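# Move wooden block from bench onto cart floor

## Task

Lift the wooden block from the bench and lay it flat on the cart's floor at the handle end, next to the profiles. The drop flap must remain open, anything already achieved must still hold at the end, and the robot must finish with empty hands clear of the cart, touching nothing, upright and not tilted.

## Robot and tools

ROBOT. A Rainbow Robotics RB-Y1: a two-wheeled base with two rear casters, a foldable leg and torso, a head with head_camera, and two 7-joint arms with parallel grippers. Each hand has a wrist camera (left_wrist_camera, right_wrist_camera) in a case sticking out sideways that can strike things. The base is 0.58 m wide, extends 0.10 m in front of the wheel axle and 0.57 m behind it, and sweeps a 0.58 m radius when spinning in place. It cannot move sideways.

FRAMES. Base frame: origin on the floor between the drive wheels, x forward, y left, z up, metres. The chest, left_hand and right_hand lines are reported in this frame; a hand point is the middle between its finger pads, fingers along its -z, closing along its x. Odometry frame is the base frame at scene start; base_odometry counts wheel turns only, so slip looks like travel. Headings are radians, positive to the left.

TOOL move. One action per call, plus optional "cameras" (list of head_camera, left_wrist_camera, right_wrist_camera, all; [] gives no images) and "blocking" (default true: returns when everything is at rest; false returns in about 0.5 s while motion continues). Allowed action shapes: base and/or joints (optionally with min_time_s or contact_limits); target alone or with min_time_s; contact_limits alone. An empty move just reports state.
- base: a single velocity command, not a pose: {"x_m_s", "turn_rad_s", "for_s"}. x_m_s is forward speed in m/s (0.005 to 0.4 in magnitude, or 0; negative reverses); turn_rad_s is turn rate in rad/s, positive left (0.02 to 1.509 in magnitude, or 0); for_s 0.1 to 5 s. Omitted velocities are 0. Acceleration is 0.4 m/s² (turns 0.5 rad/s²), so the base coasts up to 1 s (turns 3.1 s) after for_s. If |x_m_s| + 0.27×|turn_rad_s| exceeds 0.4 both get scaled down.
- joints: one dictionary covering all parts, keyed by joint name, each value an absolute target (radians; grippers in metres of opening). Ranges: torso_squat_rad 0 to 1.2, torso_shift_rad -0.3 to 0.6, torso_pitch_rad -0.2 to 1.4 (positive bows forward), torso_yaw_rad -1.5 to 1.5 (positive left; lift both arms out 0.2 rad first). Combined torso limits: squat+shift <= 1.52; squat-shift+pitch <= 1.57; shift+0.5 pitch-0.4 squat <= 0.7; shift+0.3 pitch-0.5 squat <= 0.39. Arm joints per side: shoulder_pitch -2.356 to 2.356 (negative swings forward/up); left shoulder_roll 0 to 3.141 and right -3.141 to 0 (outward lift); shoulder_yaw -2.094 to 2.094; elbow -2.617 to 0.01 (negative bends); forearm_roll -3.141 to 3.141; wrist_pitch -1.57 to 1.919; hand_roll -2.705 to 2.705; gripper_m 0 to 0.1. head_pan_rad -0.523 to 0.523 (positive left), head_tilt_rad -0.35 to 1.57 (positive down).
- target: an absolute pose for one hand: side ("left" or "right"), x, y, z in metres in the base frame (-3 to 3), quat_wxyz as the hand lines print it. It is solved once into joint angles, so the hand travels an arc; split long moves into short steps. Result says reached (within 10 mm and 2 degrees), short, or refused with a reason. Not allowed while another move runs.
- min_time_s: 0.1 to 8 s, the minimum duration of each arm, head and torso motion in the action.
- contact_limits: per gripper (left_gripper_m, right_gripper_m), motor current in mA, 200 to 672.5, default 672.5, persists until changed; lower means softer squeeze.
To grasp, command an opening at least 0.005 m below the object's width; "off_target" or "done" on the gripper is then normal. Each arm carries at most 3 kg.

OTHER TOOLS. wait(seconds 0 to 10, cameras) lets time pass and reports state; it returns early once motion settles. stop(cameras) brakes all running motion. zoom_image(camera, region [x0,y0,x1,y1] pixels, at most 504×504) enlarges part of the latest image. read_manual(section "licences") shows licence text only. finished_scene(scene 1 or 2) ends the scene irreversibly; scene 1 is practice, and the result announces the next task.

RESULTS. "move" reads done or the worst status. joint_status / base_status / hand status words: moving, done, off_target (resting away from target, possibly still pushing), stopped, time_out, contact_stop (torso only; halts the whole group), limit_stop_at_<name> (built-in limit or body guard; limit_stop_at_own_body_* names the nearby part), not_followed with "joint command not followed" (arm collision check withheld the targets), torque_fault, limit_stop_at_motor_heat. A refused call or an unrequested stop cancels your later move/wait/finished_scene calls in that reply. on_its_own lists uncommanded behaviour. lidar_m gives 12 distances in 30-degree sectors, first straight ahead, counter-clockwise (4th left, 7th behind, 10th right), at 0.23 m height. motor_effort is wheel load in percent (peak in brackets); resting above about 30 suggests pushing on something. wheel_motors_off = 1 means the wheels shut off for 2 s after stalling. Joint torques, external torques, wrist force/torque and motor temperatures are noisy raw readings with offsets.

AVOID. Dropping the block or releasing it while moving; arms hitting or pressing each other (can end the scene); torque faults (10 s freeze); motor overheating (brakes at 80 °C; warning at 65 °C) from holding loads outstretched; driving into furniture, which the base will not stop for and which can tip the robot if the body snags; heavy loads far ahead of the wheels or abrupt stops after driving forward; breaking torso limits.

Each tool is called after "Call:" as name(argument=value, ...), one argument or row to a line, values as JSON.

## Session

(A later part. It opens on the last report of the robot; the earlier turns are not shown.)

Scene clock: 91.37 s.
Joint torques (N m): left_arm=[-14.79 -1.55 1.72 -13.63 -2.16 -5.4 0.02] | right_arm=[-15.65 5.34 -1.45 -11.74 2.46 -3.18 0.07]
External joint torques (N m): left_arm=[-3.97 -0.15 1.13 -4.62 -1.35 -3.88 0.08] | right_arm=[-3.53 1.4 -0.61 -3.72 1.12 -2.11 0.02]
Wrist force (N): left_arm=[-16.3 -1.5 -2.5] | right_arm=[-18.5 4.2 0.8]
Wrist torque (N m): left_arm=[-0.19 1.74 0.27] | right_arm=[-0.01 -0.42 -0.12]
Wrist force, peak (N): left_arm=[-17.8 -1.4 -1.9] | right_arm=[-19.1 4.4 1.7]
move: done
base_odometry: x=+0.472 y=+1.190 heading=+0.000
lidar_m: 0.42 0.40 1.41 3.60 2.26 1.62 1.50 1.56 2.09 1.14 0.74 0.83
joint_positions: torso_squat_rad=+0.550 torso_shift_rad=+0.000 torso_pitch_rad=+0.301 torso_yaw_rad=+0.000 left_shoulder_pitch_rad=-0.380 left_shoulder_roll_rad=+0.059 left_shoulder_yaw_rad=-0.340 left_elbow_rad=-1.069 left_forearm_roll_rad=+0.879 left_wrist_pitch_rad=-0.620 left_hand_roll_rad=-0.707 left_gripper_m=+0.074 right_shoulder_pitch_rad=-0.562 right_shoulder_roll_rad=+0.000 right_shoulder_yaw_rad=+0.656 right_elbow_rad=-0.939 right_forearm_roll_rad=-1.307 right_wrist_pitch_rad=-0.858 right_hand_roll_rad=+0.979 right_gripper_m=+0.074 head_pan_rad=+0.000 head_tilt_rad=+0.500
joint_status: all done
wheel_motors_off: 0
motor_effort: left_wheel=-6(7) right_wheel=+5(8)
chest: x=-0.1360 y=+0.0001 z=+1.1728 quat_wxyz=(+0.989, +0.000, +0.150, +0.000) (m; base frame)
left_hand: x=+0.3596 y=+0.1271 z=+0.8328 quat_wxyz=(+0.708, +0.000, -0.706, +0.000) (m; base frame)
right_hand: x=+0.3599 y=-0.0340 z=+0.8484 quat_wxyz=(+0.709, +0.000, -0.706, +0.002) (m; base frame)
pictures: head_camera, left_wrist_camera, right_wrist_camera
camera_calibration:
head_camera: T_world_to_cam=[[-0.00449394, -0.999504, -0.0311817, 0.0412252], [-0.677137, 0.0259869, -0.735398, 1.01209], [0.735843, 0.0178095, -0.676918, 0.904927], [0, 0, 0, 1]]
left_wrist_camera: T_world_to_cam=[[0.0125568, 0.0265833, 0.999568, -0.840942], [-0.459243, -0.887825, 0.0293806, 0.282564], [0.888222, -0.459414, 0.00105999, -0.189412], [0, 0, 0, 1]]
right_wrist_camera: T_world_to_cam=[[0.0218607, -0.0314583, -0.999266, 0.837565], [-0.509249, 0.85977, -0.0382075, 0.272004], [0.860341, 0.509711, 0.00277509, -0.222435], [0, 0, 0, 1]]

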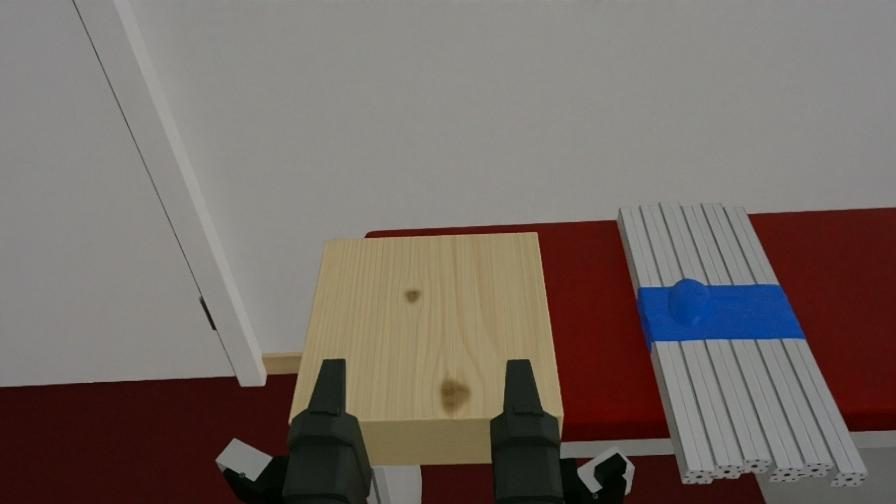

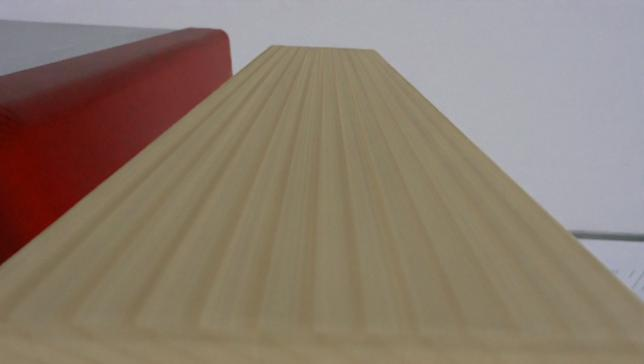

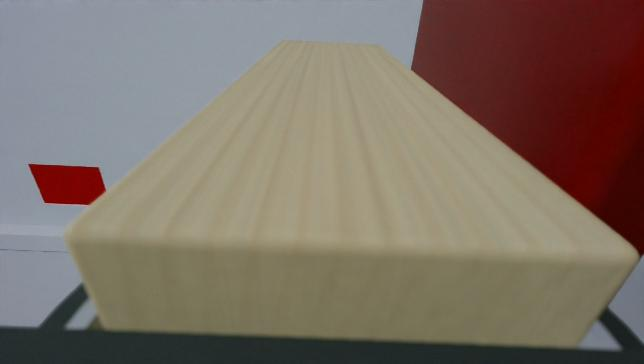

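Call:
move(
  joints={"torso_squat_rad": 0.4},
  min_time_s=2,
  cameras=[],
)

Call:
move(
  base={"x_m_s": -0.2, "for_s": 2.35},
)

Scene clock: 94.57 s.
Wrist force, peak (N): left_arm=[-17.3 -0.9 -2.6] | right_arm=[-19.1 3.9 1.9]
move: done
joint_status: all done
wheel_motors_off: 0
motor_effort: left_wheel=-6(7) right_wheel=+7(8)
pictures: none

Scene clock: 97.90 s.
Joint torques (N m): left_arm=[-16.08 -1.35 2.42 -14.12 -2.08 -5.6 0.08] | right_arm=[-17.16 5.6 -1.65 -12.37 2.4 -3.54 0.09]
External joint torques (N m): left_arm=[-5.27 0.05 1.84 -5.1 -1.28 -4.09 0.13] | right_arm=[-5.05 1.66 -0.81 -4.35 1.07 -2.47 0.04]
Wrist force (N): left_arm=[-16.1 -1.2 -2.4] | right_arm=[-18.2 3.6 0.9]
Wrist torque (N m): left_arm=[-0.28 1.71 0.23] | right_arm=[0.03 -0.35 -0.07]
Wrist force, peak (N): left_arm=[-17.5 -3.0 -3.1] | right_arm=[-19.4 4.5 0.1]
move: done
base_odometry: x=-0.002 y=+1.190 heading=-0.001
lidar_m: 0.88 1.53 2.04 4.44 1.58 1.13 1.02 1.06 1.44 3.68 1.33 1.08
base_status: done (sent for 2.37 of 2.37 s)
joint_positions: torso_squat_rad=+0.400 torso_shift_rad=+0.000 torso_pitch_rad=+0.301 torso_yaw_rad=+0.000 left_shoulder_pitch_rad=-0.380 left_shoulder_roll_rad=+0.059 left_shoulder_yaw_rad=-0.340 left_elbow_rad=-1.069 left_forearm_roll_rad=+0.879 left_wrist_pitch_rad=-0.620 left_hand_roll_rad=-0.707 left_gripper_m=+0.074 right_shoulder_pitch_rad=-0.562 right_shoulder_roll_rad=+0.000 right_shoulder_yaw_rad=+0.656 right_elbow_rad=-0.939 right_forearm_roll_rad=-1.307 right_wrist_pitch_rad=-0.858 right_hand_roll_rad=+0.979 right_gripper_m=+0.074 head_pan_rad=+0.000 head_tilt_rad=+0.500
wheel_motors_off: 0
motor_effort: left_wheel=-12(25) right_wheel=+12(39)
chest: x=-0.1361 y=+0.0001 z=+1.2208 quat_wxyz=(+0.989, +0.000, +0.150, +0.000) (m; base frame)
left_hand: x=+0.3595 y=+0.1271 z=+0.8807 quat_wxyz=(+0.709, +0.000, -0.706, +0.000) (m; base frame)
right_hand: x=+0.3597 y=-0.0341 z=+0.8962 quat_wxyz=(+0.709, +0.000, -0.705, +0.002) (m; base frame)
pictures: head_camera, left_wrist_camera, right_wrist_camera
camera_calibration:
head_camera: T_world_to_cam=[[-0.00449476, -0.999504, -0.0311787, 0.0427236], [-0.677026, 0.0259879, -0.7355, 1.04749], [0.735945, 0.0178029, -0.676807, 0.937337], [0, 0, 0, 1]]
left_wrist_camera: T_world_to_cam=[[0.0129089, 0.0265908, 0.999563, -0.888892], [-0.459273, -0.887804, 0.029549, 0.28093], [0.888202, -0.459453, 0.000751849, -0.189043], [0, 0, 0, 1]]
right_wrist_camera: T_world_to_cam=[[0.0215773, -0.031582, -0.999268, 0.885488], [-0.509252, 0.859771, -0.0381695, 0.273759], [0.860347, 0.509703, 0.00246835, -0.22215], [0, 0, 0, 1]]

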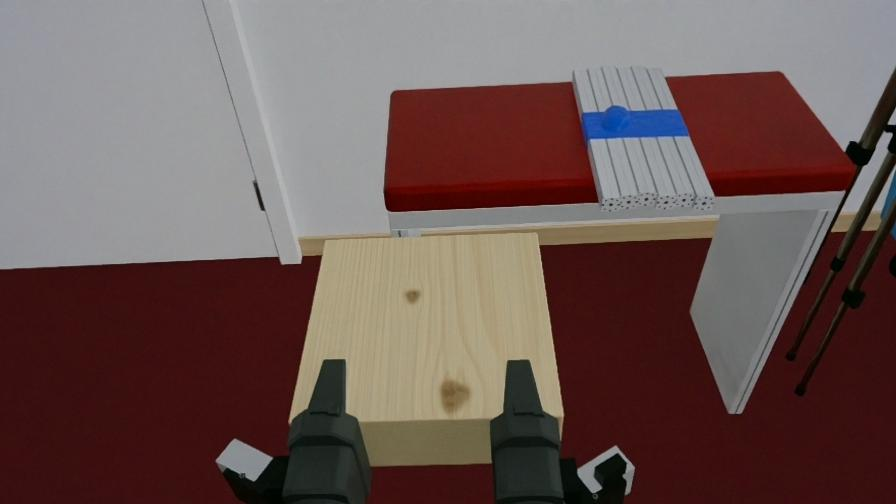

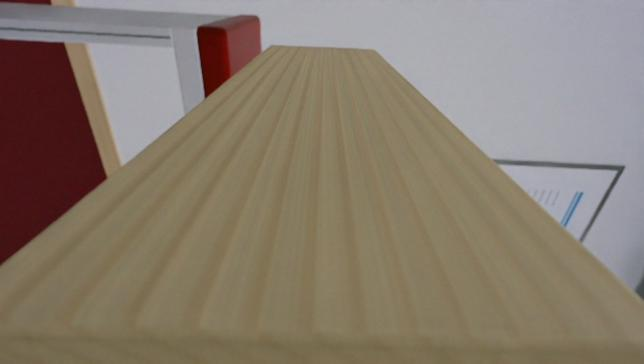

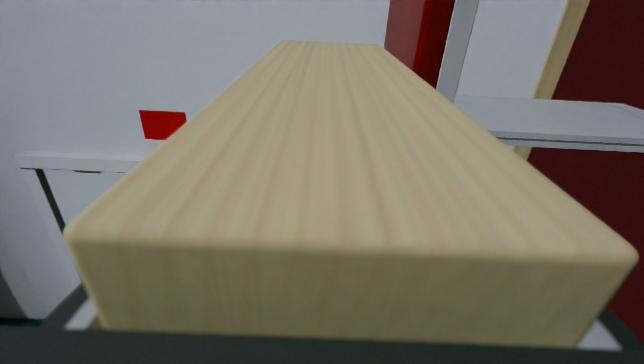

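Call:
move(
  base={"x_m_s": -0.1, "for_s": 1},
  cameras=[],
)

Call:
move(
  base={"turn_rad_s": -0.7, "for_s": 2.24},
  cameras=[],
)

Call:
move(
  base={"x_m_s": 0.3, "for_s": 4.4},
  cameras=[],
)

Call:
move(
  base={"turn_rad_s": 0.7, "for_s": 2.24},
  joints={"head_tilt_rad": 0.5},
)

Scene clock: 102.43 s.
Wrist force, peak (N): left_arm=[-17.3 -1.1 -3.5] | right_arm=[-18.9 4.0 1.0]
move: done
base_status: done (sent for 1 of 1 s)
wheel_motors_off: 0
motor_effort: left_wheel=-11(32) right_wheel=+11(27)
pictures: none

Scene clock: 106.37 s.
Wrist force, peak (N): left_arm=[-17.6 -1.4 -2.9] | right_arm=[-19.1 4.2 0.7]
move: done
base_status: done (sent for 2.23 of 2.23 s)
wheel_motors_off: 0
motor_effort: left_wheel=+16(47) right_wheel=+2(45)
pictures: none

Scene clock: 111.87 s.
Wrist force, peak (N): left_arm=[-17.6 -0.8 -2.1] | right_arm=[-18.7 5.6 -0.6]
move: done
base_status: done (sent for 4.4 of 4.4 s)
wheel_motors_off: 0
motor_effort: left_wheel=+0(47) right_wheel=-1(38)
pictures: none

Scene clock: 115.83 s.
Joint torques (N m): left_arm=[-15.64 -1.25 2.26 -14.28 -2.2 -5.64 -0.05] | right_arm=[-17.1 5.1 -1.74 -12.28 2.44 -3.23 0.07]
External joint torques (N m): left_arm=[-4.82 0.15 1.68 -5.27 -1.4 -4.12 0] | right_arm=[-4.99 1.16 -0.9 -4.26 1.1 -2.16 0.02]
Wrist force (N): left_arm=[-16.3 -0.5 -1.3] | right_arm=[-18.5 3.5 0.4]
Wrist torque (N m): left_arm=[-0.38 1.75 0.23] | right_arm=[0.03 -0.39 -0.06]
Wrist force, peak (N): left_arm=[-17.7 -1.9 -2.1] | right_arm=[-19.2 4.4 0.4]
move: done
base_odometry: x=-0.094 y=-0.129 heading=-0.002
lidar_m: 0.87 0.90 1.73 4.07 1.35 0.96 0.88 0.91 1.22 3.10 1.27 0.91
base_status: done (sent for 2.23 of 2.23 s)
joint_positions: torso_squat_rad=+0.400 torso_shift_rad=+0.000 torso_pitch_rad=+0.301 torso_yaw_rad=+0.000 left_shoulder_pitch_rad=-0.380 left_shoulder_roll_rad=+0.059 left_shoulder_yaw_rad=-0.340 left_elbow_rad=-1.069 left_forearm_roll_rad=+0.879 left_wrist_pitch_rad=-0.620 left_hand_roll_rad=-0.707 left_gripper_m=+0.074 right_shoulder_pitch_rad=-0.562 right_shoulder_roll_rad=+0.000 right_shoulder_yaw_rad=+0.656 right_elbow_rad=-0.939 right_forearm_roll_rad=-1.307 right_wrist_pitch_rad=-0.858 right_hand_roll_rad=+0.979 right_gripper_m=+0.074 head_pan_rad=+0.000 head_tilt_rad=+0.500
joint_status: all done
wheel_motors_off: 0
motor_effort: left_wheel=+0(42) right_wheel=+19(39)
chest: x=-0.1360 y=+0.0001 z=+1.2208 quat_wxyz=(+0.989, +0.000, +0.150, +0.000) (m; base frame)
left_hand: x=+0.3595 y=+0.1270 z=+0.8807 quat_wxyz=(+0.709, +0.000, -0.706, +0.000) (m; base frame)
right_hand: x=+0.3598 y=-0.0340 z=+0.8962 quat_wxyz=(+0.709, +0.000, -0.705, +0.002) (m; base frame)
pictures: head_camera, left_wrist_camera, right_wrist_camera
camera_calibration:
head_camera: T_world_to_cam=[[-0.00450016, -0.999505, -0.0311373, 0.0426949], [-0.677127, 0.0259587, -0.735409, 1.04741], [0.735853, 0.0177745, -0.676908, 0.93739], [0, 0, 0, 1]]
left_wrist_camera: T_world_to_cam=[[0.0129421, 0.026662, 0.999561, -0.888886], [-0.459325, -0.887774, 0.0296275, 0.280882], [0.888174, -0.459507, 0.000756911, -0.189114], [0, 0, 0, 1]]
right_wrist_camera: T_world_to_cam=[[0.0214707, -0.0315802, -0.999271, 0.885474], [-0.509252, 0.859773, -0.0381137, 0.273693], [0.860349, 0.509699, 0.00237765, -0.222113], [0, 0, 0, 1]]

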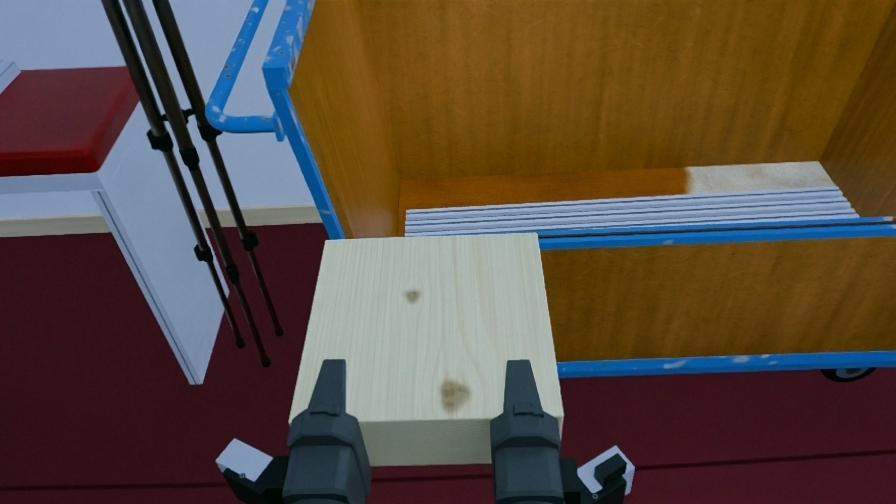

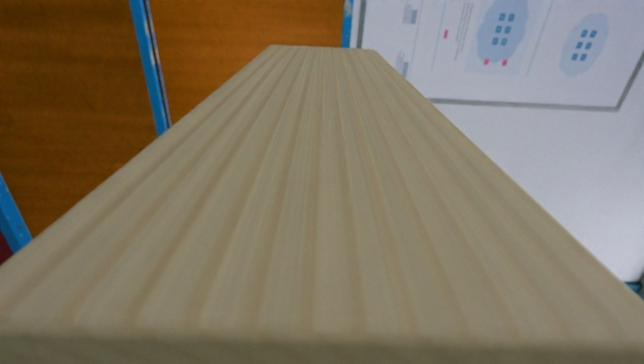

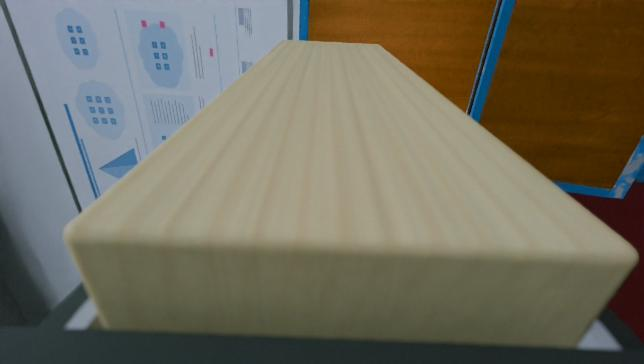

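Call:
move(
  joints={"torso_squat_rad": 0.05, "head_pan_rad": -0.45, "head_tilt_rad": 0.6},
  min_time_s=2,
  cameras=["head_camera"],
)

Call:
move(
  base={"x_m_s": 0.15, "for_s": 2},
  joints={"head_tilt_rad": 0.75, "head_pan_rad": -0.45},
)

Call:
move(
  joints={"head_tilt_rad": 0.5, "head_pan_rad": 0},
  cameras=["head_camera"],
)

Scene clock: 123.73 s.
Wrist force, peak (N): left_arm=[-17.3 -0.7 -1.5] | right_arm=[-19.1 3.7 0.7]
move: done
joint_status: all done
wheel_motors_off: 0
motor_effort: left_wheel=+1(1) right_wheel=+19(22)
pictures: head_camera
camera_calibration:
head_camera: T_world_to_cam=[[-0.422907, -0.900812, 0.0984273, -0.168012], [-0.687277, 0.24806, -0.682727, 1.00992], [0.590593, -0.356377, -0.724013, 1.03486], [0, 0, 0, 1]]

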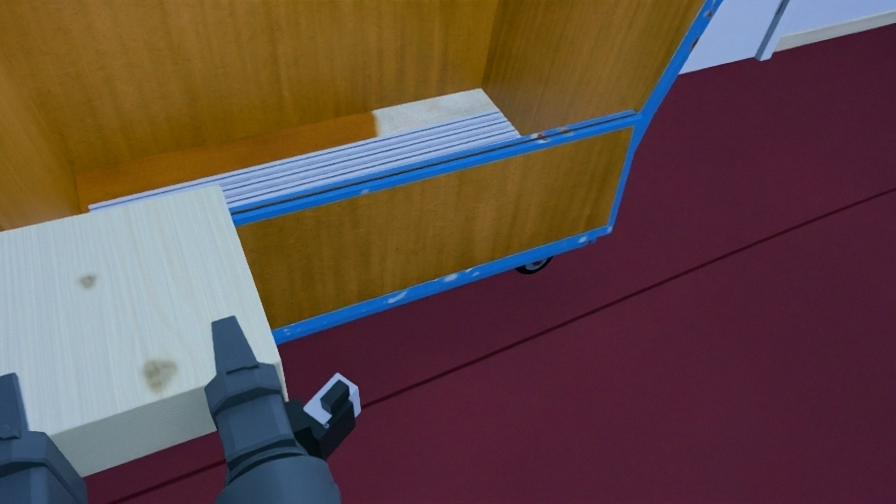

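Scene clock: 126.47 s.
Wrist force, peak (N): left_arm=[-17.9 -1.0 -4.1] | right_arm=[-19.0 4.1 1.4]
move: done
base_status: done (sent for 2 of 2 s)
joint_status: all done
wheel_motors_off: 0
motor_effort: left_wheel=+8(39) right_wheel=-5(47)

Scene clock: 127.43 s.
Joint torques (N m): left_arm=[-15.41 -0.94 2.47 -14.24 -2.26 -5.65 -0.04] | right_arm=[-17.1 5.11 -1.31 -12.36 2.49 -3.23 0.01]
External joint torques (N m): left_arm=[-4.6 0.46 1.89 -5.23 -1.46 -4.13 0.01] | right_arm=[-4.99 1.17 -0.47 -4.34 1.15 -2.15 -0.04]
Wrist force (N): left_arm=[-16.1 -1.0 -2.2] | right_arm=[-17.4 3.2 0.9]
Wrist torque (N m): left_arm=[-0.32 1.67 0.19] | right_arm=[-0.01 -0.31 -0.11]
Wrist force, peak (N): left_arm=[-17.4 -0.3 -2.1] | right_arm=[-18.7 4.1 0.7]
move: done
base_odometry: x=+0.206 y=-0.130 heading=-0.002
lidar_m: 0.56 0.58 1.58 4.76 1.79 1.28 1.18 1.23 1.64 4.17 0.84 0.60
joint_positions: torso_squat_rad=+0.050 torso_shift_rad=+0.000 torso_pitch_rad=+0.301 torso_yaw_rad=+0.000 left_shoulder_pitch_rad=-0.380 left_shoulder_roll_rad=+0.059 left_shoulder_yaw_rad=-0.340 left_elbow_rad=-1.069 left_forearm_roll_rad=+0.879 left_wrist_pitch_rad=-0.620 left_hand_roll_rad=-0.707 left_gripper_m=+0.074 right_shoulder_pitch_rad=-0.562 right_shoulder_roll_rad=+0.000 right_shoulder_yaw_rad=+0.656 right_elbow_rad=-0.939 right_forearm_roll_rad=-1.307 right_wrist_pitch_rad=-0.858 right_hand_roll_rad=+0.979 right_gripper_m=+0.074 head_pan_rad=+0.000 head_tilt_rad=+0.500
joint_status: all done
wheel_motors_off: 0
motor_effort: left_wheel=+8(9) right_wheel=-8(9)
chest: x=-0.1360 y=+0.0001 z=+1.2751 quat_wxyz=(+0.989, +0.000, +0.150, +0.000) (m; base frame)
left_hand: x=+0.3595 y=+0.1271 z=+0.9350 quat_wxyz=(+0.709, +0.000, -0.706, +0.000) (m; base frame)
right_hand: x=+0.3598 y=-0.0340 z=+0.9505 quat_wxyz=(+0.709, +0.000, -0.705, +0.002) (m; base frame)
pictures: head_camera
camera_calibration:
head_camera: T_world_to_cam=[[-0.00451006, -0.999505, -0.0311345, 0.0443898], [-0.67716, 0.0259625, -0.735377, 1.08735], [0.735822, 0.0177664, -0.676942, 0.974214], [0, 0, 0, 1]]

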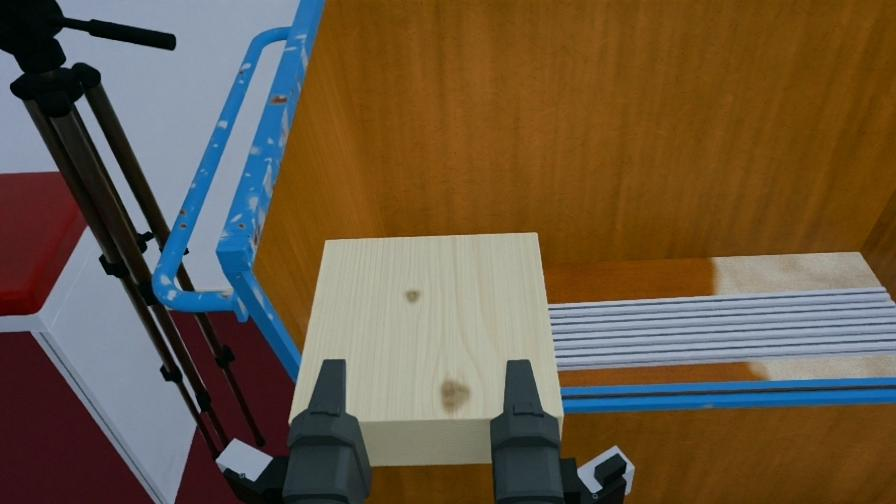

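Call:
move(
  base={"x_m_s": -0.2, "for_s": 1.5},
  cameras=[],
)

Call:
move(
  base={"turn_rad_s": 0.7, "for_s": 2.245},
  joints={"torso_squat_rad": 0.4, "head_pan_rad": 0, "head_tilt_rad": 0.5},
  cameras=[],
)

Call:
move(
  base={"x_m_s": 0.3, "for_s": 4.4},
  cameras=[],
)

Call:
move(
  base={"turn_rad_s": -0.7, "for_s": 2.245},
  cameras=["head_camera"],
)

Scene clock: 163.43 s.
Wrist force, peak (N): left_arm=[-18.6 -2.0 -3.9] | right_arm=[-19.0 4.8 0.0]
move: done
base_status: done (sent for 1.5 of 1.5 s)
wheel_motors_off: 0
motor_effort: left_wheel=+13(37) right_wheel=-16(27)
pictures: none

Scene clock: 167.37 s.
Wrist force, peak (N): left_arm=[-17.5 -1.4 -3.2] | right_arm=[-19.4 4.5 1.0]
move: done
base_status: done (sent for 2.23 of 2.23 s)
joint_status: all done
wheel_motors_off: 0
motor_effort: left_wheel=+3(46) right_wheel=+17(51)
pictures: none

Scene clock: 172.87 s.
Wrist force, peak (N): left_arm=[-17.7 -1.3 -3.2] | right_arm=[-19.1 4.7 -0.2]
move: done
base_status: done (sent for 4.4 of 4.4 s)
wheel_motors_off: 0
motor_effort: left_wheel=+11(40) right_wheel=-12(46)
pictures: none

Scene clock: 176.83 s.
Joint torques (N m): left_arm=[-15.95 -1.04 2.51 -14.44 -2.21 -5.64 0.02] | right_arm=[-16.77 5.25 -1.45 -12.47 2.58 -3.25 0.08]
External joint torques (N m): left_arm=[-5.14 0.36 1.93 -5.43 -1.41 -4.12 0.07] | right_arm=[-4.65 1.32 -0.62 -4.45 1.25 -2.17 0.03]
Wrist force (N): left_arm=[-16.4 -0.5 -2.7] | right_arm=[-18.4 3.1 1.3]
Wrist torque (N m): left_arm=[-0.39 1.70 0.18] | right_arm=[-0.01 -0.35 -0.09]
Wrist force, peak (N): left_arm=[-17.4 -1.4 -2.0] | right_arm=[-19.6 4.7 0.1]
move: done
base_odometry: x=-0.084 y=+1.190 heading=+0.001
lidar_m: 1.00 1.64 2.20 4.22 1.40 1.01 0.92 0.95 1.28 3.24 1.39 1.18
base_status: done (sent for 2.23 of 2.23 s)
joint_positions: torso_squat_rad=+0.400 torso_shift_rad=+0.000 torso_pitch_rad=+0.301 torso_yaw_rad=+0.000 left_shoulder_pitch_rad=-0.380 left_shoulder_roll_rad=+0.059 left_shoulder_yaw_rad=-0.340 left_elbow_rad=-1.069 left_forearm_roll_rad=+0.879 left_wrist_pitch_rad=-0.620 left_hand_roll_rad=-0.707 left_gripper_m=+0.074 right_shoulder_pitch_rad=-0.562 right_shoulder_roll_rad=+0.000 right_shoulder_yaw_rad=+0.656 right_elbow_rad=-0.939 right_forearm_roll_rad=-1.307 right_wrist_pitch_rad=-0.858 right_hand_roll_rad=+0.979 right_gripper_m=+0.074 head_pan_rad=+0.000 head_tilt_rad=+0.500
wheel_motors_off: 0
motor_effort: left_wheel=+19(38) right_wheel=-1(43)
chest: x=-0.1360 y=+0.0001 z=+1.2208 quat_wxyz=(+0.989, +0.000, +0.150, +0.000) (m; base frame)
left_hand: x=+0.3595 y=+0.1270 z=+0.8806 quat_wxyz=(+0.709, +0.000, -0.706, +0.000) (m; base frame)
right_hand: x=+0.3597 y=-0.0340 z=+0.8962 quat_wxyz=(+0.709, +0.000, -0.705, +0.002) (m; base frame)
pictures: head_camera
camera_calibration:
head_camera: T_world_to_cam=[[-0.00450484, -0.999504, -0.0311552, 0.0427016], [-0.677145, 0.0259745, -0.735391, 1.04738], [0.735836, 0.0177838, -0.676926, 0.937421], [0, 0, 0, 1]]

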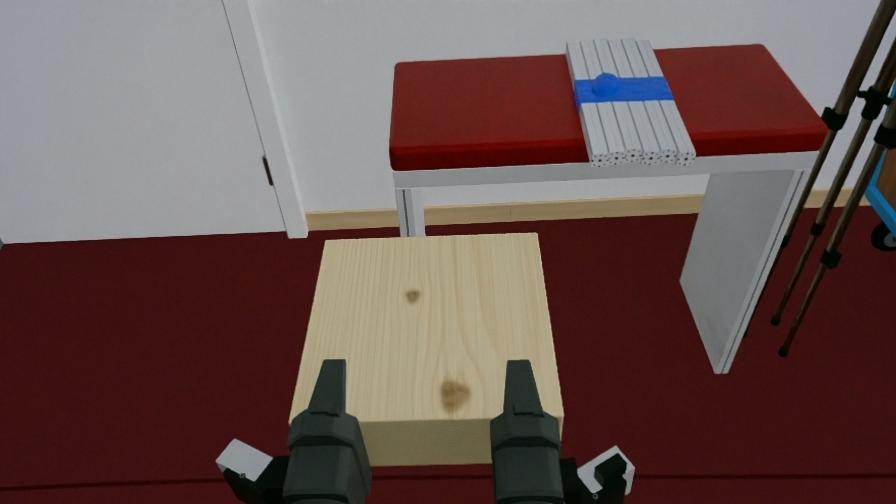

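Call:
move(
  base={"x_m_s": 0.2, "for_s": 2.75},
  cameras=[],
)

Call:
move(
  joints={"torso_squat_rad": 0.72},
  min_time_s=2.5,
  cameras=[],
)

Call:
move(
  joints={"torso_squat_rad": 0.755},
  min_time_s=1.5,
)

Scene clock: 182.63 s.
Wrist force, peak (N): left_arm=[-17.5 -0.9 -3.2] | right_arm=[-19.3 4.0 0.8]
move: done
base_status: done (sent for 2.77 of 2.77 s)
wheel_motors_off: 0
motor_effort: left_wheel=-4(48) right_wheel=+6(37)
pictures: none

Scene clock: 185.43 s.
Wrist force, peak (N): left_arm=[-17.2 -0.3 -2.1] | right_arm=[-19.0 3.6 0.6]
move: done
joint_status: all done
wheel_motors_off: 0
motor_effort: left_wheel=-5(6) right_wheel=+5(7)
pictures: none

Scene clock: 187.23 s.
Joint torques (N m): left_arm=[-9.28 -3.33 0.76 -5.81 0.84 1.19 0.69] | right_arm=[-10.52 5.29 -1.72 -4.34 -1.5 2.81 0.12]
External joint torques (N m): left_arm=[1.63 -1.95 0.15 3.22 1.64 2.71 0.74] | right_arm=[1.68 1.37 -0.87 3.7 -2.83 3.89 0.07]
Wrist force (N): left_arm=[4.9 6.0 5.4] | right_arm=[4.4 -6.7 12.2]
Wrist torque (N m): left_arm=[-0.69 -1.22 -0.85] | right_arm=[0.37 -3.14 -0.11]
Wrist force, peak (N): left_arm=[-17.1 0.0 -1.9] | right_arm=[-18.6 3.9 0.5]
move: done
base_odometry: x=+0.469 y=+1.191 heading=+0.000
lidar_m: 0.45 0.45 1.46 3.71 2.22 1.58 1.47 1.51 2.03 1.30 0.75 0.82
joint_positions: torso_squat_rad=+0.755 torso_shift_rad=-0.001 torso_pitch_rad=+0.299 torso_yaw_rad=+0.000 left_shoulder_pitch_rad=-0.381 left_shoulder_roll_rad=+0.060 left_shoulder_yaw_rad=-0.340 left_elbow_rad=-1.071 left_forearm_roll_rad=+0.878 left_wrist_pitch_rad=-0.621 left_hand_roll_rad=-0.708 left_gripper_m=+0.074 right_shoulder_pitch_rad=-0.564 right_shoulder_roll_rad=+0.000 right_shoulder_yaw_rad=+0.656 right_elbow_rad=-0.941 right_forearm_roll_rad=-1.306 right_wrist_pitch_rad=-0.859 right_hand_roll_rad=+0.979 right_gripper_m=+0.075 head_pan_rad=+0.000 head_tilt_rad=+0.500
joint_status: all done
wheel_motors_off: 0
motor_effort: left_wheel=-5(6) right_wheel=+6(8)
chest: x=-0.1373 y=+0.0001 z=+1.0860 quat_wxyz=(+0.989, +0.000, +0.149, +0.000) (m; base frame)
left_hand: x=+0.3600 y=+0.1271 z=+0.7491 quat_wxyz=(+0.706, +0.000, -0.708, +0.000) (m; base frame)
right_hand: x=+0.3599 y=-0.0336 z=+0.7644 quat_wxyz=(+0.706, +0.000, -0.708, +0.002) (m; base frame)
pictures: head_camera, left_wrist_camera, right_wrist_camera
camera_calibration:
head_camera: T_world_to_cam=[[-0.00443292, -0.999504, -0.0311809, 0.0385136], [-0.67535, 0.0259882, -0.737039, 0.94943], [0.737484, 0.0177908, -0.675131, 0.845372], [0, 0, 0, 1]]
left_wrist_camera: T_world_to_cam=[[0.00537223, 0.0264459, 0.999636, -0.754666], [-0.459111, -0.887999, 0.0259599, 0.287734], [0.888362, -0.459084, 0.0073711, -0.194496], [0, 0, 0, 1]]
right_wrist_camera: T_world_to_cam=[[0.0282324, -0.0305372, -0.999135, 0.751322], [-0.508968, 0.859825, -0.0406612, 0.270248], [0.860322, 0.509676, 0.00873247, -0.227014], [0, 0, 0, 1]]

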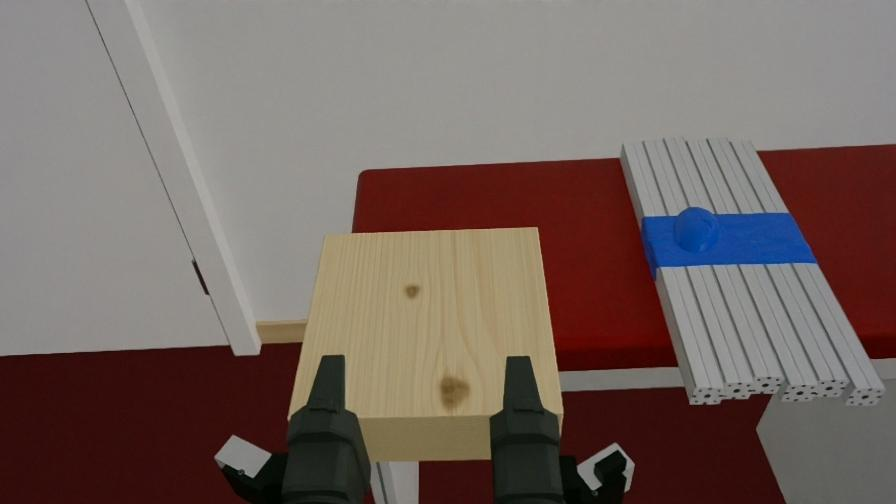

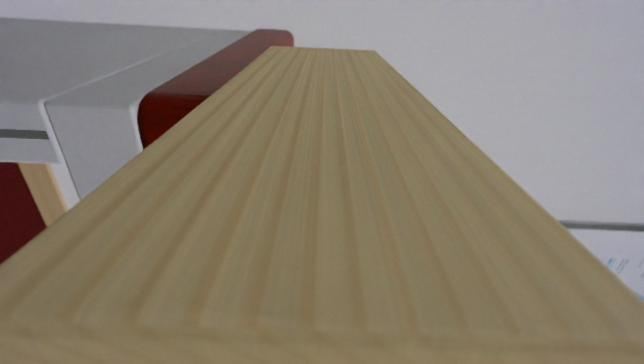

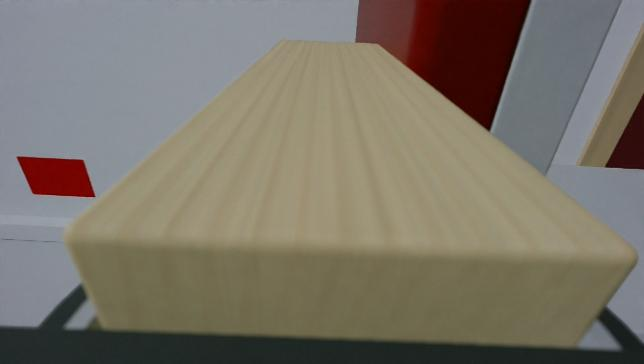

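Call:
move(
  joints={"left_gripper_m": 0.1, "right_gripper_m": 0.1},
  cameras=[],
)

Call:
move(
  base={"x_m_s": -0.1, "for_s": 1},
)

Scene clock: 189.77 s.
Wrist force, peak (N): left_arm=[5.5 6.3 6.1] | right_arm=[5.0 -6.8 12.5]
move: done
joint_status: all done
wheel_motors_off: 0
motor_effort: left_wheel=-5(6) right_wheel=+8(9)
pictures: none

Scene clock: 191.43 s.
Joint torques (N m): left_arm=[-10.68 -2.46 1.41 -8.97 -0.69 -1.59 0.19] | right_arm=[-14.09 5.01 -1.56 -10.62 2.04 -2.23 0]
External joint torques (N m): left_arm=[0.18 -1.07 0.81 0.06 0.12 -0.07 0.24] | right_arm=[-1.94 1.07 -0.72 -2.59 0.71 -1.16 -0.05]
Wrist force (N): left_arm=[-6.0 2.0 -1.5] | right_arm=[-14.1 1.8 -0.4]
Wrist torque (N m): left_arm=[-0.36 -0.24 0.14] | right_arm=[-0.09 -0.24 -0.21]
Wrist force, peak (N): left_arm=[-7.1 2.9 4.2] | right_arm=[-14.3 2.9 -1.7]
move: done
base_odometry: x=+0.369 y=+1.191 heading=+0.001
lidar_m: 0.55 1.22 1.59 4.10 2.07 1.48 1.37 1.42 1.90 1.76 0.82 0.83
base_status: done (sent for 1 of 1 s)
joint_positions: torso_squat_rad=+0.755 torso_shift_rad=+0.000 torso_pitch_rad=+0.300 torso_yaw_rad=+0.000 left_shoulder_pitch_rad=-0.381 left_shoulder_roll_rad=+0.060 left_shoulder_yaw_rad=-0.340 left_elbow_rad=-1.071 left_forearm_roll_rad=+0.878 left_wrist_pitch_rad=-0.621 left_hand_roll_rad=-0.708 left_gripper_m=+0.099 right_shoulder_pitch_rad=-0.563 right_shoulder_roll_rad=+0.000 right_shoulder_yaw_rad=+0.656 right_elbow_rad=-0.939 right_forearm_roll_rad=-1.306 right_wrist_pitch_rad=-0.858 right_hand_roll_rad=+0.979 right_gripper_m=+0.099 head_pan_rad=+0.000 head_tilt_rad=+0.500
wheel_motors_off: 0
motor_effort: left_wheel=+9(26) right_wheel=-8(18)
chest: x=-0.1365 y=+0.0001 z=+1.0859 quat_wxyz=(+0.989, +0.000, +0.150, +0.000) (m; base frame)
left_hand: x=+0.3600 y=+0.1271 z=+0.7475 quat_wxyz=(+0.707, +0.000, -0.707, +0.000) (m; base frame)
right_hand: x=+0.3598 y=-0.0338 z=+0.7623 quat_wxyz=(+0.708, +0.000, -0.706, +0.002) (m; base frame)
pictures: head_camera, left_wrist_camera, right_wrist_camera
camera_calibration:
head_camera: T_world_to_cam=[[-0.00447082, -0.999504, -0.0311774, 0.0385053], [-0.676517, 0.0259831, -0.735969, 0.948586], [0.736414, 0.0178017, -0.676297, 0.845828], [0, 0, 0, 1]]
left_wrist_camera: T_world_to_cam=[[0.00877907, 0.0266834, 0.999605, -0.754341], [-0.459171, -0.887915, 0.0277346, 0.286436], [0.888305, -0.459233, 0.00445716, -0.192297], [0, 0, 0, 1]]
right_wrist_camera: T_world_to_cam=[[0.0235511, -0.0311774, -0.999236, 0.750911], [-0.509322, 0.8597, -0.038828, 0.269054], [0.860254, 0.509847, 0.00436759, -0.223445], [0, 0, 0, 1]]

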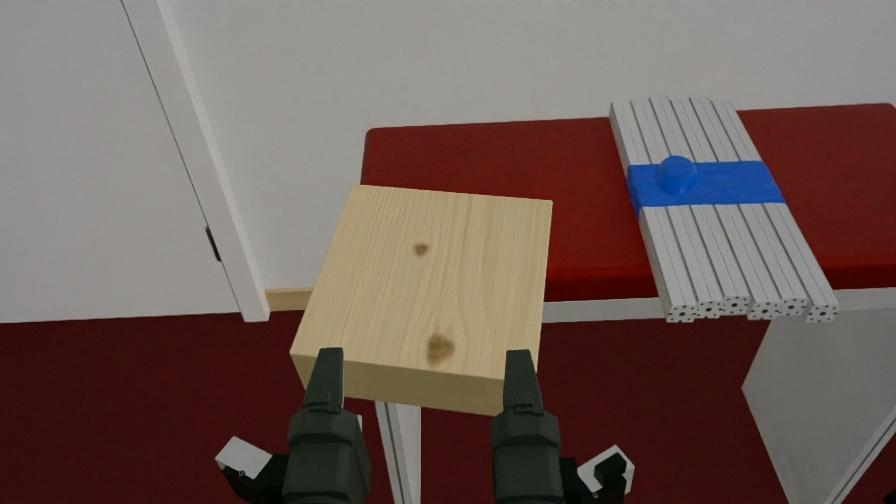

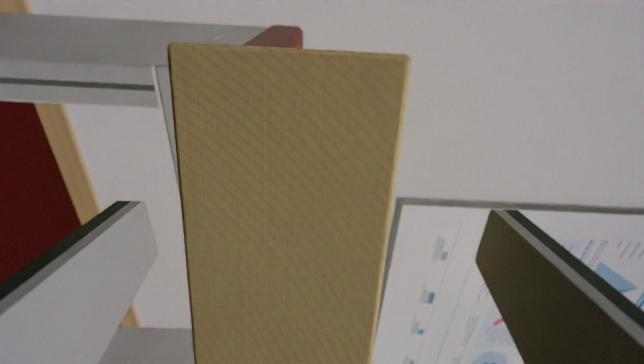

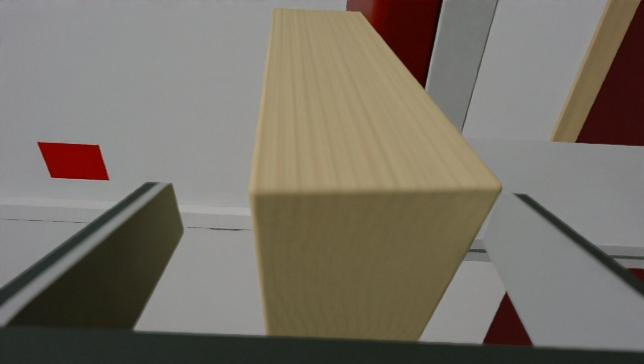

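Call:
move(
  joints={"left_gripper_m": 0.055, "right_gripper_m": 0.055},
)

Scene clock: 194.53 s.
Joint torques (N m): left_arm=[-10.5 -2.12 1.41 -9.02 -0.89 -1.86 0.11] | right_arm=[-14.06 5.2 -1.65 -9.27 1.52 -1.35 0.04]
External joint torques (N m): left_arm=[0.36 -0.73 0.82 0.01 -0.08 -0.34 0.16] | right_arm=[-1.91 1.27 -0.8 -1.25 0.19 -0.27 -0.01]
Wrist force (N): left_arm=[-5.8 0.9 -2.2] | right_arm=[-6.4 1.7 0.8]
Wrist torque (N m): left_arm=[-0.24 -0.15 0.16] | right_arm=[-0.26 -0.34 -0.11]
Wrist force, peak (N): left_arm=[-9.2 -0.2 3.8] | right_arm=[-23.7 1.1 11.8]
move: done
base_odometry: x=+0.369 y=+1.191 heading=+0.001
lidar_m: 0.55 1.23 1.60 4.09 2.08 1.49 1.38 1.43 1.89 1.75 0.82 0.84
joint_positions: torso_squat_rad=+0.755 torso_shift_rad=+0.000 torso_pitch_rad=+0.300 torso_yaw_rad=+0.000 left_shoulder_pitch_rad=-0.381 left_shoulder_roll_rad=+0.060 left_shoulder_yaw_rad=-0.340 left_elbow_rad=-1.071 left_forearm_roll_rad=+0.878 left_wrist_pitch_rad=-0.620 left_hand_roll_rad=-0.708 left_gripper_m=+0.055 right_shoulder_pitch_rad=-0.563 right_shoulder_roll_rad=+0.000 right_shoulder_yaw_rad=+0.656 right_elbow_rad=-0.940 right_forearm_roll_rad=-1.306 right_wrist_pitch_rad=-0.858 right_hand_roll_rad=+0.979 right_gripper_m=+0.055 head_pan_rad=+0.000 head_tilt_rad=+0.500
joint_status: all done
wheel_motors_off: 0
motor_effort: left_wheel=+10(13) right_wheel=-9(13)
chest: x=-0.1365 y=+0.0001 z=+1.0859 quat_wxyz=(+0.989, +0.000, +0.149, +0.000) (m; base frame)
left_hand: x=+0.3600 y=+0.1270 z=+0.7476 quat_wxyz=(+0.707, +0.000, -0.707, +0.000) (m; base frame)
right_hand: x=+0.3598 y=-0.0338 z=+0.7625 quat_wxyz=(+0.708, +0.000, -0.706, +0.002) (m; base frame)
pictures: head_camera, left_wrist_camera, right_wrist_camera
camera_calibration:
head_camera: T_world_to_cam=[[-0.00446082, -0.999503, -0.031202, 0.0385209], [-0.676463, 0.0259957, -0.736017, 0.948619], [0.736463, 0.0178238, -0.676243, 0.845814], [0, 0, 0, 1]]
left_wrist_camera: T_world_to_cam=[[0.00873025, 0.0268032, 0.999603, -0.754389], [-0.459231, -0.887881, 0.0278183, 0.286309], [0.888274, -0.459291, 0.00455742, -0.192374], [0, 0, 0, 1]]
right_wrist_camera: T_world_to_cam=[[0.0240446, -0.0310186, -0.99923, 0.750937], [-0.509271, 0.859725, -0.0389427, 0.269098], [0.86027, 0.509815, 0.00487488, -0.223844], [0, 0, 0, 1]]

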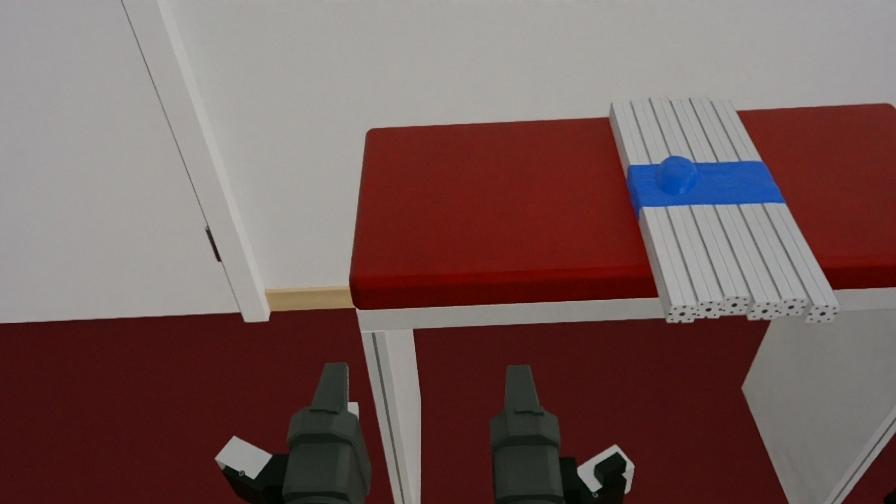

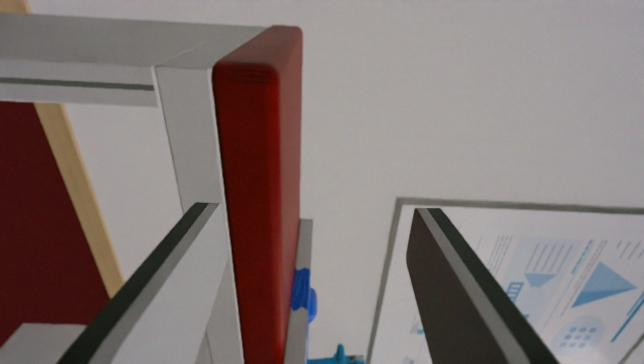

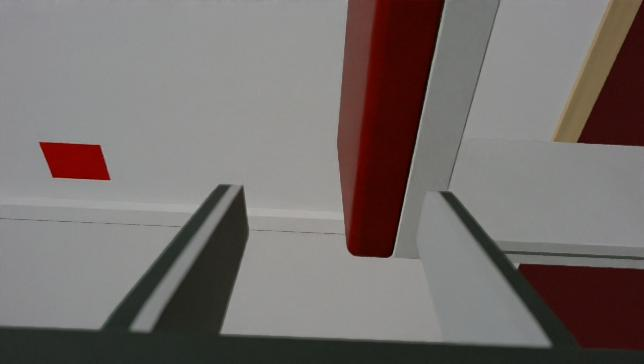

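Call:
move(
  joints={"head_tilt_rad": 1.1, "left_gripper_m": 0.1, "right_gripper_m": 0.1},
)

Scene clock: 196.20 s.
Joint torques (N m): left_arm=[-10.34 -2.16 1.65 -8.99 -0.91 -1.85 0.25] | right_arm=[-14 5.03 -1.95 -9.14 1.47 -1.36 0.02]
External joint torques (N m): left_arm=[0.53 -0.77 1.06 0.03 -0.11 -0.33 0.3] | right_arm=[-1.85 1.09 -1.11 -1.12 0.14 -0.28 -0.03]
Wrist force (N): left_arm=[-5.8 1.1 -2.1] | right_arm=[-7.0 1.1 1.2]
Wrist torque (N m): left_arm=[-0.28 -0.18 0.16] | right_arm=[-0.15 -0.40 -0.14]
Wrist force, peak (N): left_arm=[-6.7 1.6 -2.0] | right_arm=[-7.3 1.3 1.1]
move: done
base_odometry: x=+0.369 y=+1.191 heading=+0.001
lidar_m: 0.56 1.23 1.59 4.09 2.07 1.48 1.38 1.40 1.91 1.76 0.83 0.84
joint_positions: torso_squat_rad=+0.755 torso_shift_rad=+0.000 torso_pitch_rad=+0.300 torso_yaw_rad=+0.000 left_shoulder_pitch_rad=-0.381 left_shoulder_roll_rad=+0.060 left_shoulder_yaw_rad=-0.340 left_elbow_rad=-1.071 left_forearm_roll_rad=+0.878 left_wrist_pitch_rad=-0.620 left_hand_roll_rad=-0.708 left_gripper_m=+0.099 right_shoulder_pitch_rad=-0.563 right_shoulder_roll_rad=+0.000 right_shoulder_yaw_rad=+0.656 right_elbow_rad=-0.940 right_forearm_roll_rad=-1.306 right_wrist_pitch_rad=-0.858 right_hand_roll_rad=+0.979 right_gripper_m=+0.099 head_pan_rad=+0.000 head_tilt_rad=+1.100
joint_status: all done
wheel_motors_off: 0
motor_effort: left_wheel=+10(11) right_wheel=-10(10)
chest: x=-0.1365 y=+0.0001 z=+1.0859 quat_wxyz=(+0.989, +0.000, +0.149, +0.000) (m; base frame)
left_hand: x=+0.3600 y=+0.1270 z=+0.7476 quat_wxyz=(+0.707, +0.000, -0.707, +0.000) (m; base frame)
right_hand: x=+0.3598 y=-0.0338 z=+0.7625 quat_wxyz=(+0.708, +0.000, -0.706, +0.002) (m; base frame)
pictures: head_camera, left_wrist_camera, right_wrist_camera
camera_calibration:
head_camera: T_world_to_cam=[[-0.0213435, -0.999502, -0.0232258, 0.0274356], [-0.973882, 0.0260377, -0.225558, 0.283311], [0.226051, 0.017805, -0.973953, 1.1953], [0, 0, 0, 1]]
left_wrist_camera: T_world_to_cam=[[0.00873027, 0.0268032, 0.999603, -0.754389], [-0.459231, -0.887881, 0.0278183, 0.286309], [0.888274, -0.459291, 0.00455743, -0.192374], [0, 0, 0, 1]]
right_wrist_camera: T_world_to_cam=[[0.0240474, -0.0310193, -0.999229, 0.750937], [-0.50927, 0.859725, -0.0389447, 0.2691], [0.860271, 0.509814, 0.00487698, -0.223845], [0, 0, 0, 1]]

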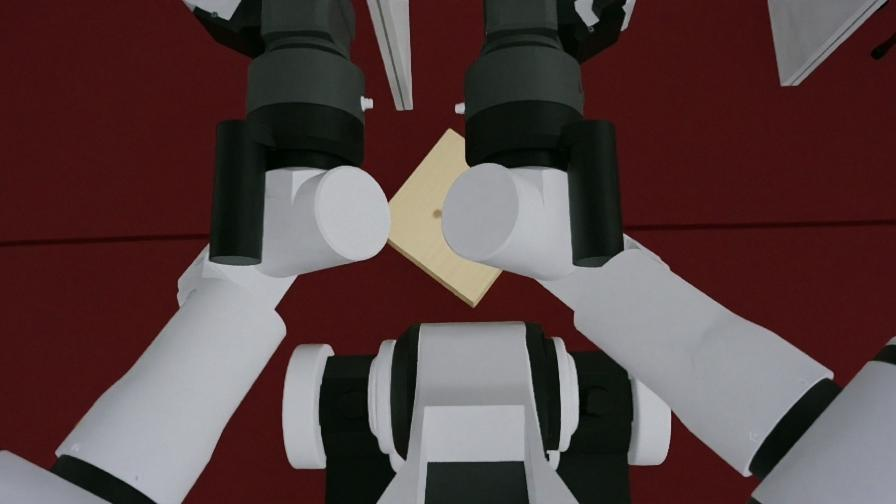

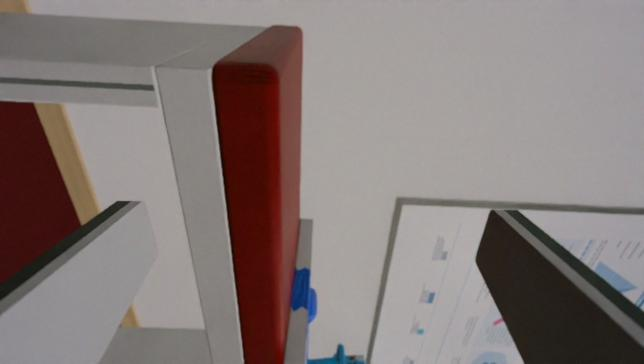

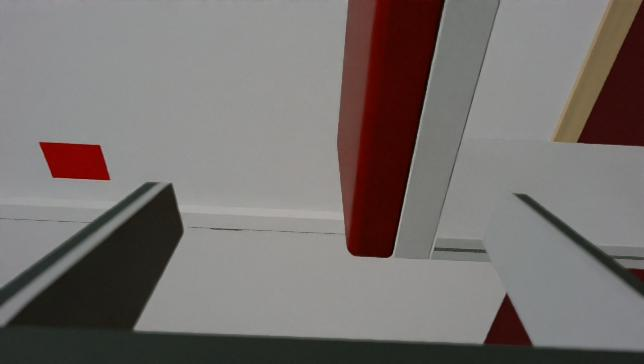

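Call:
move(
  base={"x_m_s": -0.25, "for_s": 1.2},
  joints={"left_gripper_m": 0.0, "right_gripper_m": 0.0},
  cameras=["head_camera"],
)

Scene clock: 218.43 s.
Joint torques (N m): left_arm=[-10.85 -2 1.36 -8.98 -0.85 -1.86 0.28] | right_arm=[-12.66 5.31 -1.75 -8.67 1.43 -1.23 0.17]
External joint torques (N m): left_arm=[0.02 -0.61 0.76 0.05 -0.04 -0.35 0.34] | right_arm=[-0.5 1.38 -0.91 -0.64 0.1 -0.15 0.12]
Wrist force (N): left_arm=[-5.9 1.6 -1.7] | right_arm=[-6.8 1.4 1.0]
Wrist torque (N m): left_arm=[-0.28 -0.18 0.17] | right_arm=[-0.20 -0.36 -0.13]
Wrist force, peak (N): left_arm=[-6.4 1.3 -2.7] | right_arm=[-7.4 1.4 0.8]
move: done
base_odometry: x=+0.069 y=+1.190 heading=+0.000
lidar_m: 0.84 1.49 1.99 4.44 1.62 1.17 1.08 1.10 1.48 3.81 1.30 1.05
base_status: done (sent for 1.2 of 1.2 s)
joint_positions: torso_squat_rad=+0.755 torso_shift_rad=+0.000 torso_pitch_rad=+0.300 torso_yaw_rad=+0.000 left_shoulder_pitch_rad=-0.381 left_shoulder_roll_rad=+0.060 left_shoulder_yaw_rad=-0.340 left_elbow_rad=-1.071 left_forearm_roll_rad=+0.878 left_wrist_pitch_rad=-0.620 left_hand_roll_rad=-0.708 left_gripper_m=+0.000 right_shoulder_pitch_rad=-0.563 right_shoulder_roll_rad=+0.000 right_shoulder_yaw_rad=+0.656 right_elbow_rad=-0.940 right_forearm_roll_rad=-1.306 right_wrist_pitch_rad=-0.858 right_hand_roll_rad=+0.979 right_gripper_m=+0.000 head_pan_rad=+0.000 head_tilt_rad=+1.100
joint_status: all done
wheel_motors_off: 0
motor_effort: left_wheel=-13(24) right_wheel=+14(48)
chest: x=-0.1366 y=+0.0001 z=+1.0859 quat_wxyz=(+0.989, +0.000, +0.149, +0.000) (m; base frame)
left_hand: x=+0.3600 y=+0.1270 z=+0.7477 quat_wxyz=(+0.707, +0.000, -0.707, +0.000) (m; base frame)
right_hand: x=+0.3599 y=-0.0337 z=+0.7628 quat_wxyz=(+0.708, +0.000, -0.706, +0.002) (m; base frame)
pictures: head_camera
camera_calibration:
head_camera: T_world_to_cam=[[-0.021339, -0.999502, -0.0232302, 0.0274392], [-0.973836, 0.0260379, -0.225753, 0.283445], [0.226246, 0.017805, -0.973908, 1.1953], [0, 0, 0, 1]]

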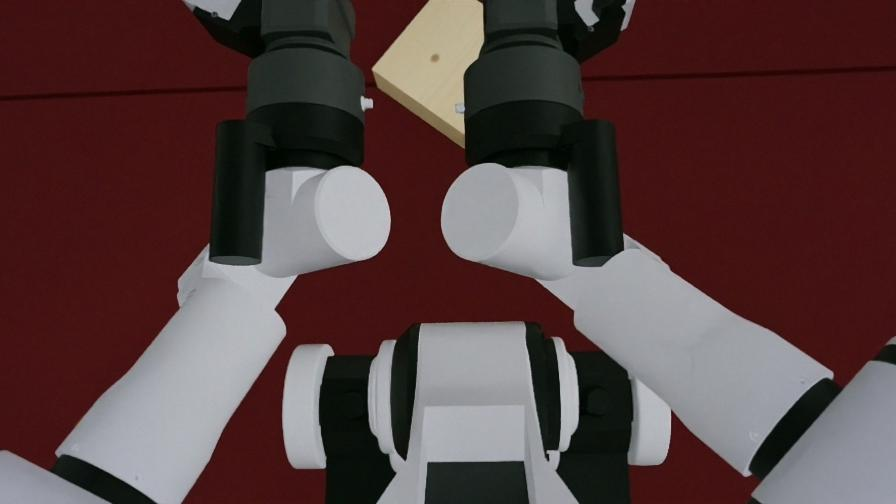

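Call:
move(
  base={"turn_rad_s": 0.7, "for_s": 2.24},
  joints={"left_shoulder_pitch_rad": 0.3, "left_shoulder_roll_rad": 0.25, "left_shoulder_yaw_rad": 0, "left_elbow_rad": -1.0, "left_forearm_roll_rad": 0, "left_wrist_pitch_rad": 0, "left_hand_roll_rad": 0, "right_shoulder_pitch_rad": 0.3, "right_shoulder_roll_rad": -0.25, "right_shoulder_yaw_rad": 0, "right_elbow_rad": -1.0, "right_forearm_roll_rad": 0, "right_wrist_pitch_rad": 0, "right_hand_roll_rad": 0, "head_tilt_rad": 0.8},
  cameras=[],
)

Call:
move(
  base={"x_m_s": 0.3, "for_s": 1.3},
  cameras=[],
)

Call:
move(
  base={"turn_rad_s": -0.7, "for_s": 3.1},
  cameras=["head_camera"],
)

Scene clock: 224.77 s.
Wrist force, peak (N): left_arm=[-1.2 -1.0 -8.0] | right_arm=[-7.1 2.3 -0.8]
move: done
base_status: done (sent for 2.23 of 2.23 s)
joint_status: all done
wheel_motors_off: 0
motor_effort: left_wheel=+3(32) right_wheel=+19(46)
pictures: none

Scene clock: 227.13 s.
Wrist force, peak (N): left_arm=[-1.2 0.5 -8.1] | right_arm=[-2.4 3.8 -5.2]
move: done
base_status: done (sent for 1.3 of 1.3 s)
wheel_motors_off: 0
motor_effort: left_wheel=-6(42) right_wheel=+5(51)
pictures: none

Scene clock: 231.93 s.
Joint torques (N m): left_arm=[5.49 5.26 2.9 -2.96 0.2 -1.31 -0.3] | right_arm=[6.98 -5.41 -2.36 -2.48 -0.29 -0.69 0.19]
External joint torques (N m): left_arm=[-0.49 -1.08 0.33 0.04 0.17 -0.46 -0.28] | right_arm=[0.72 1.14 0.26 0.28 -0.37 0.08 0.17]
Wrist force (N): left_arm=[-0.9 0.4 -6.3] | right_arm=[-2.9 3.0 -5.0]
Wrist torque (N m): left_arm=[-0.27 0.16 0.10] | right_arm=[-0.24 -0.08 -0.10]
Wrist force, peak (N): left_arm=[-1.5 0.2 -7.9] | right_arm=[-2.6 3.9 -5.1]
move: done
base_odometry: x=+0.072 y=+1.580 heading=-0.607
lidar_m: 1.32 0.88 1.46 1.83 3.98 1.83 1.18 1.07 1.10 1.40 2.95 1.47
base_status: done (sent for 3.1 of 3.1 s)
joint_positions: torso_squat_rad=+0.755 torso_shift_rad=+0.000 torso_pitch_rad=+0.300 torso_yaw_rad=+0.000 left_shoulder_pitch_rad=+0.300 left_shoulder_roll_rad=+0.250 left_shoulder_yaw_rad=+0.000 left_elbow_rad=-1.000 left_forearm_roll_rad=+0.000 left_wrist_pitch_rad=+0.000 left_hand_roll_rad=+0.000 left_gripper_m=+0.000 right_shoulder_pitch_rad=+0.300 right_shoulder_roll_rad=-0.250 right_shoulder_yaw_rad=+0.000 right_elbow_rad=-1.000 right_forearm_roll_rad=+0.000 right_wrist_pitch_rad=+0.000 right_hand_roll_rad=+0.000 right_gripper_m=+0.000 head_pan_rad=+0.000 head_tilt_rad=+0.800
wheel_motors_off: 0
motor_effort: left_wheel=+17(40) right_wheel=+5(45)
chest: x=-0.1365 y=+0.0001 z=+1.0859 quat_wxyz=(+0.989, +0.000, +0.149, +0.000) (m; base frame)
left_hand: x=-0.0745 y=+0.3942 z=+0.4790 quat_wxyz=(+0.972, +0.118, -0.199, -0.048) (m; base frame)
right_hand: x=-0.0744 y=-0.3942 z=+0.4791 quat_wxyz=(+0.972, -0.118, -0.200, +0.048) (m; base frame)
pictures: head_camera
camera_calibration:
head_camera: T_world_to_cam=[[-0.0135255, -0.999502, -0.0285091, 0.034574], [-0.863754, 0.0260426, -0.503241, 0.642323], [0.503733, 0.0178183, -0.863676, 1.07084], [0, 0, 0, 1]]

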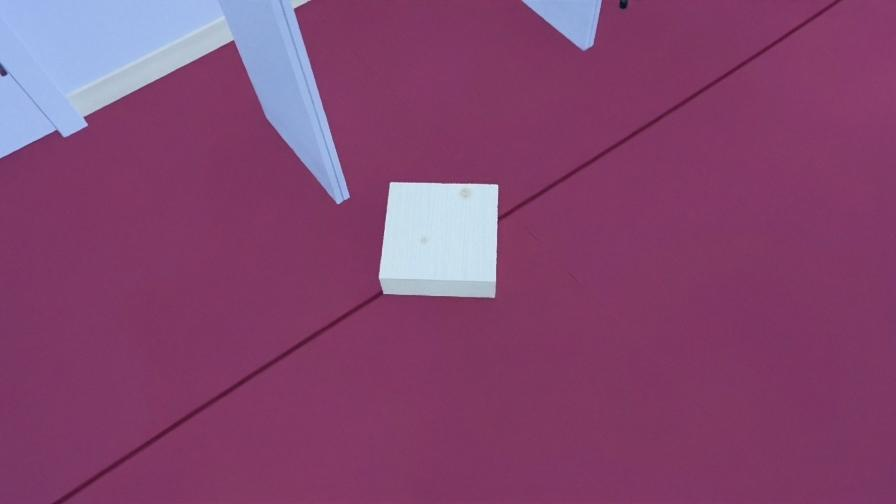

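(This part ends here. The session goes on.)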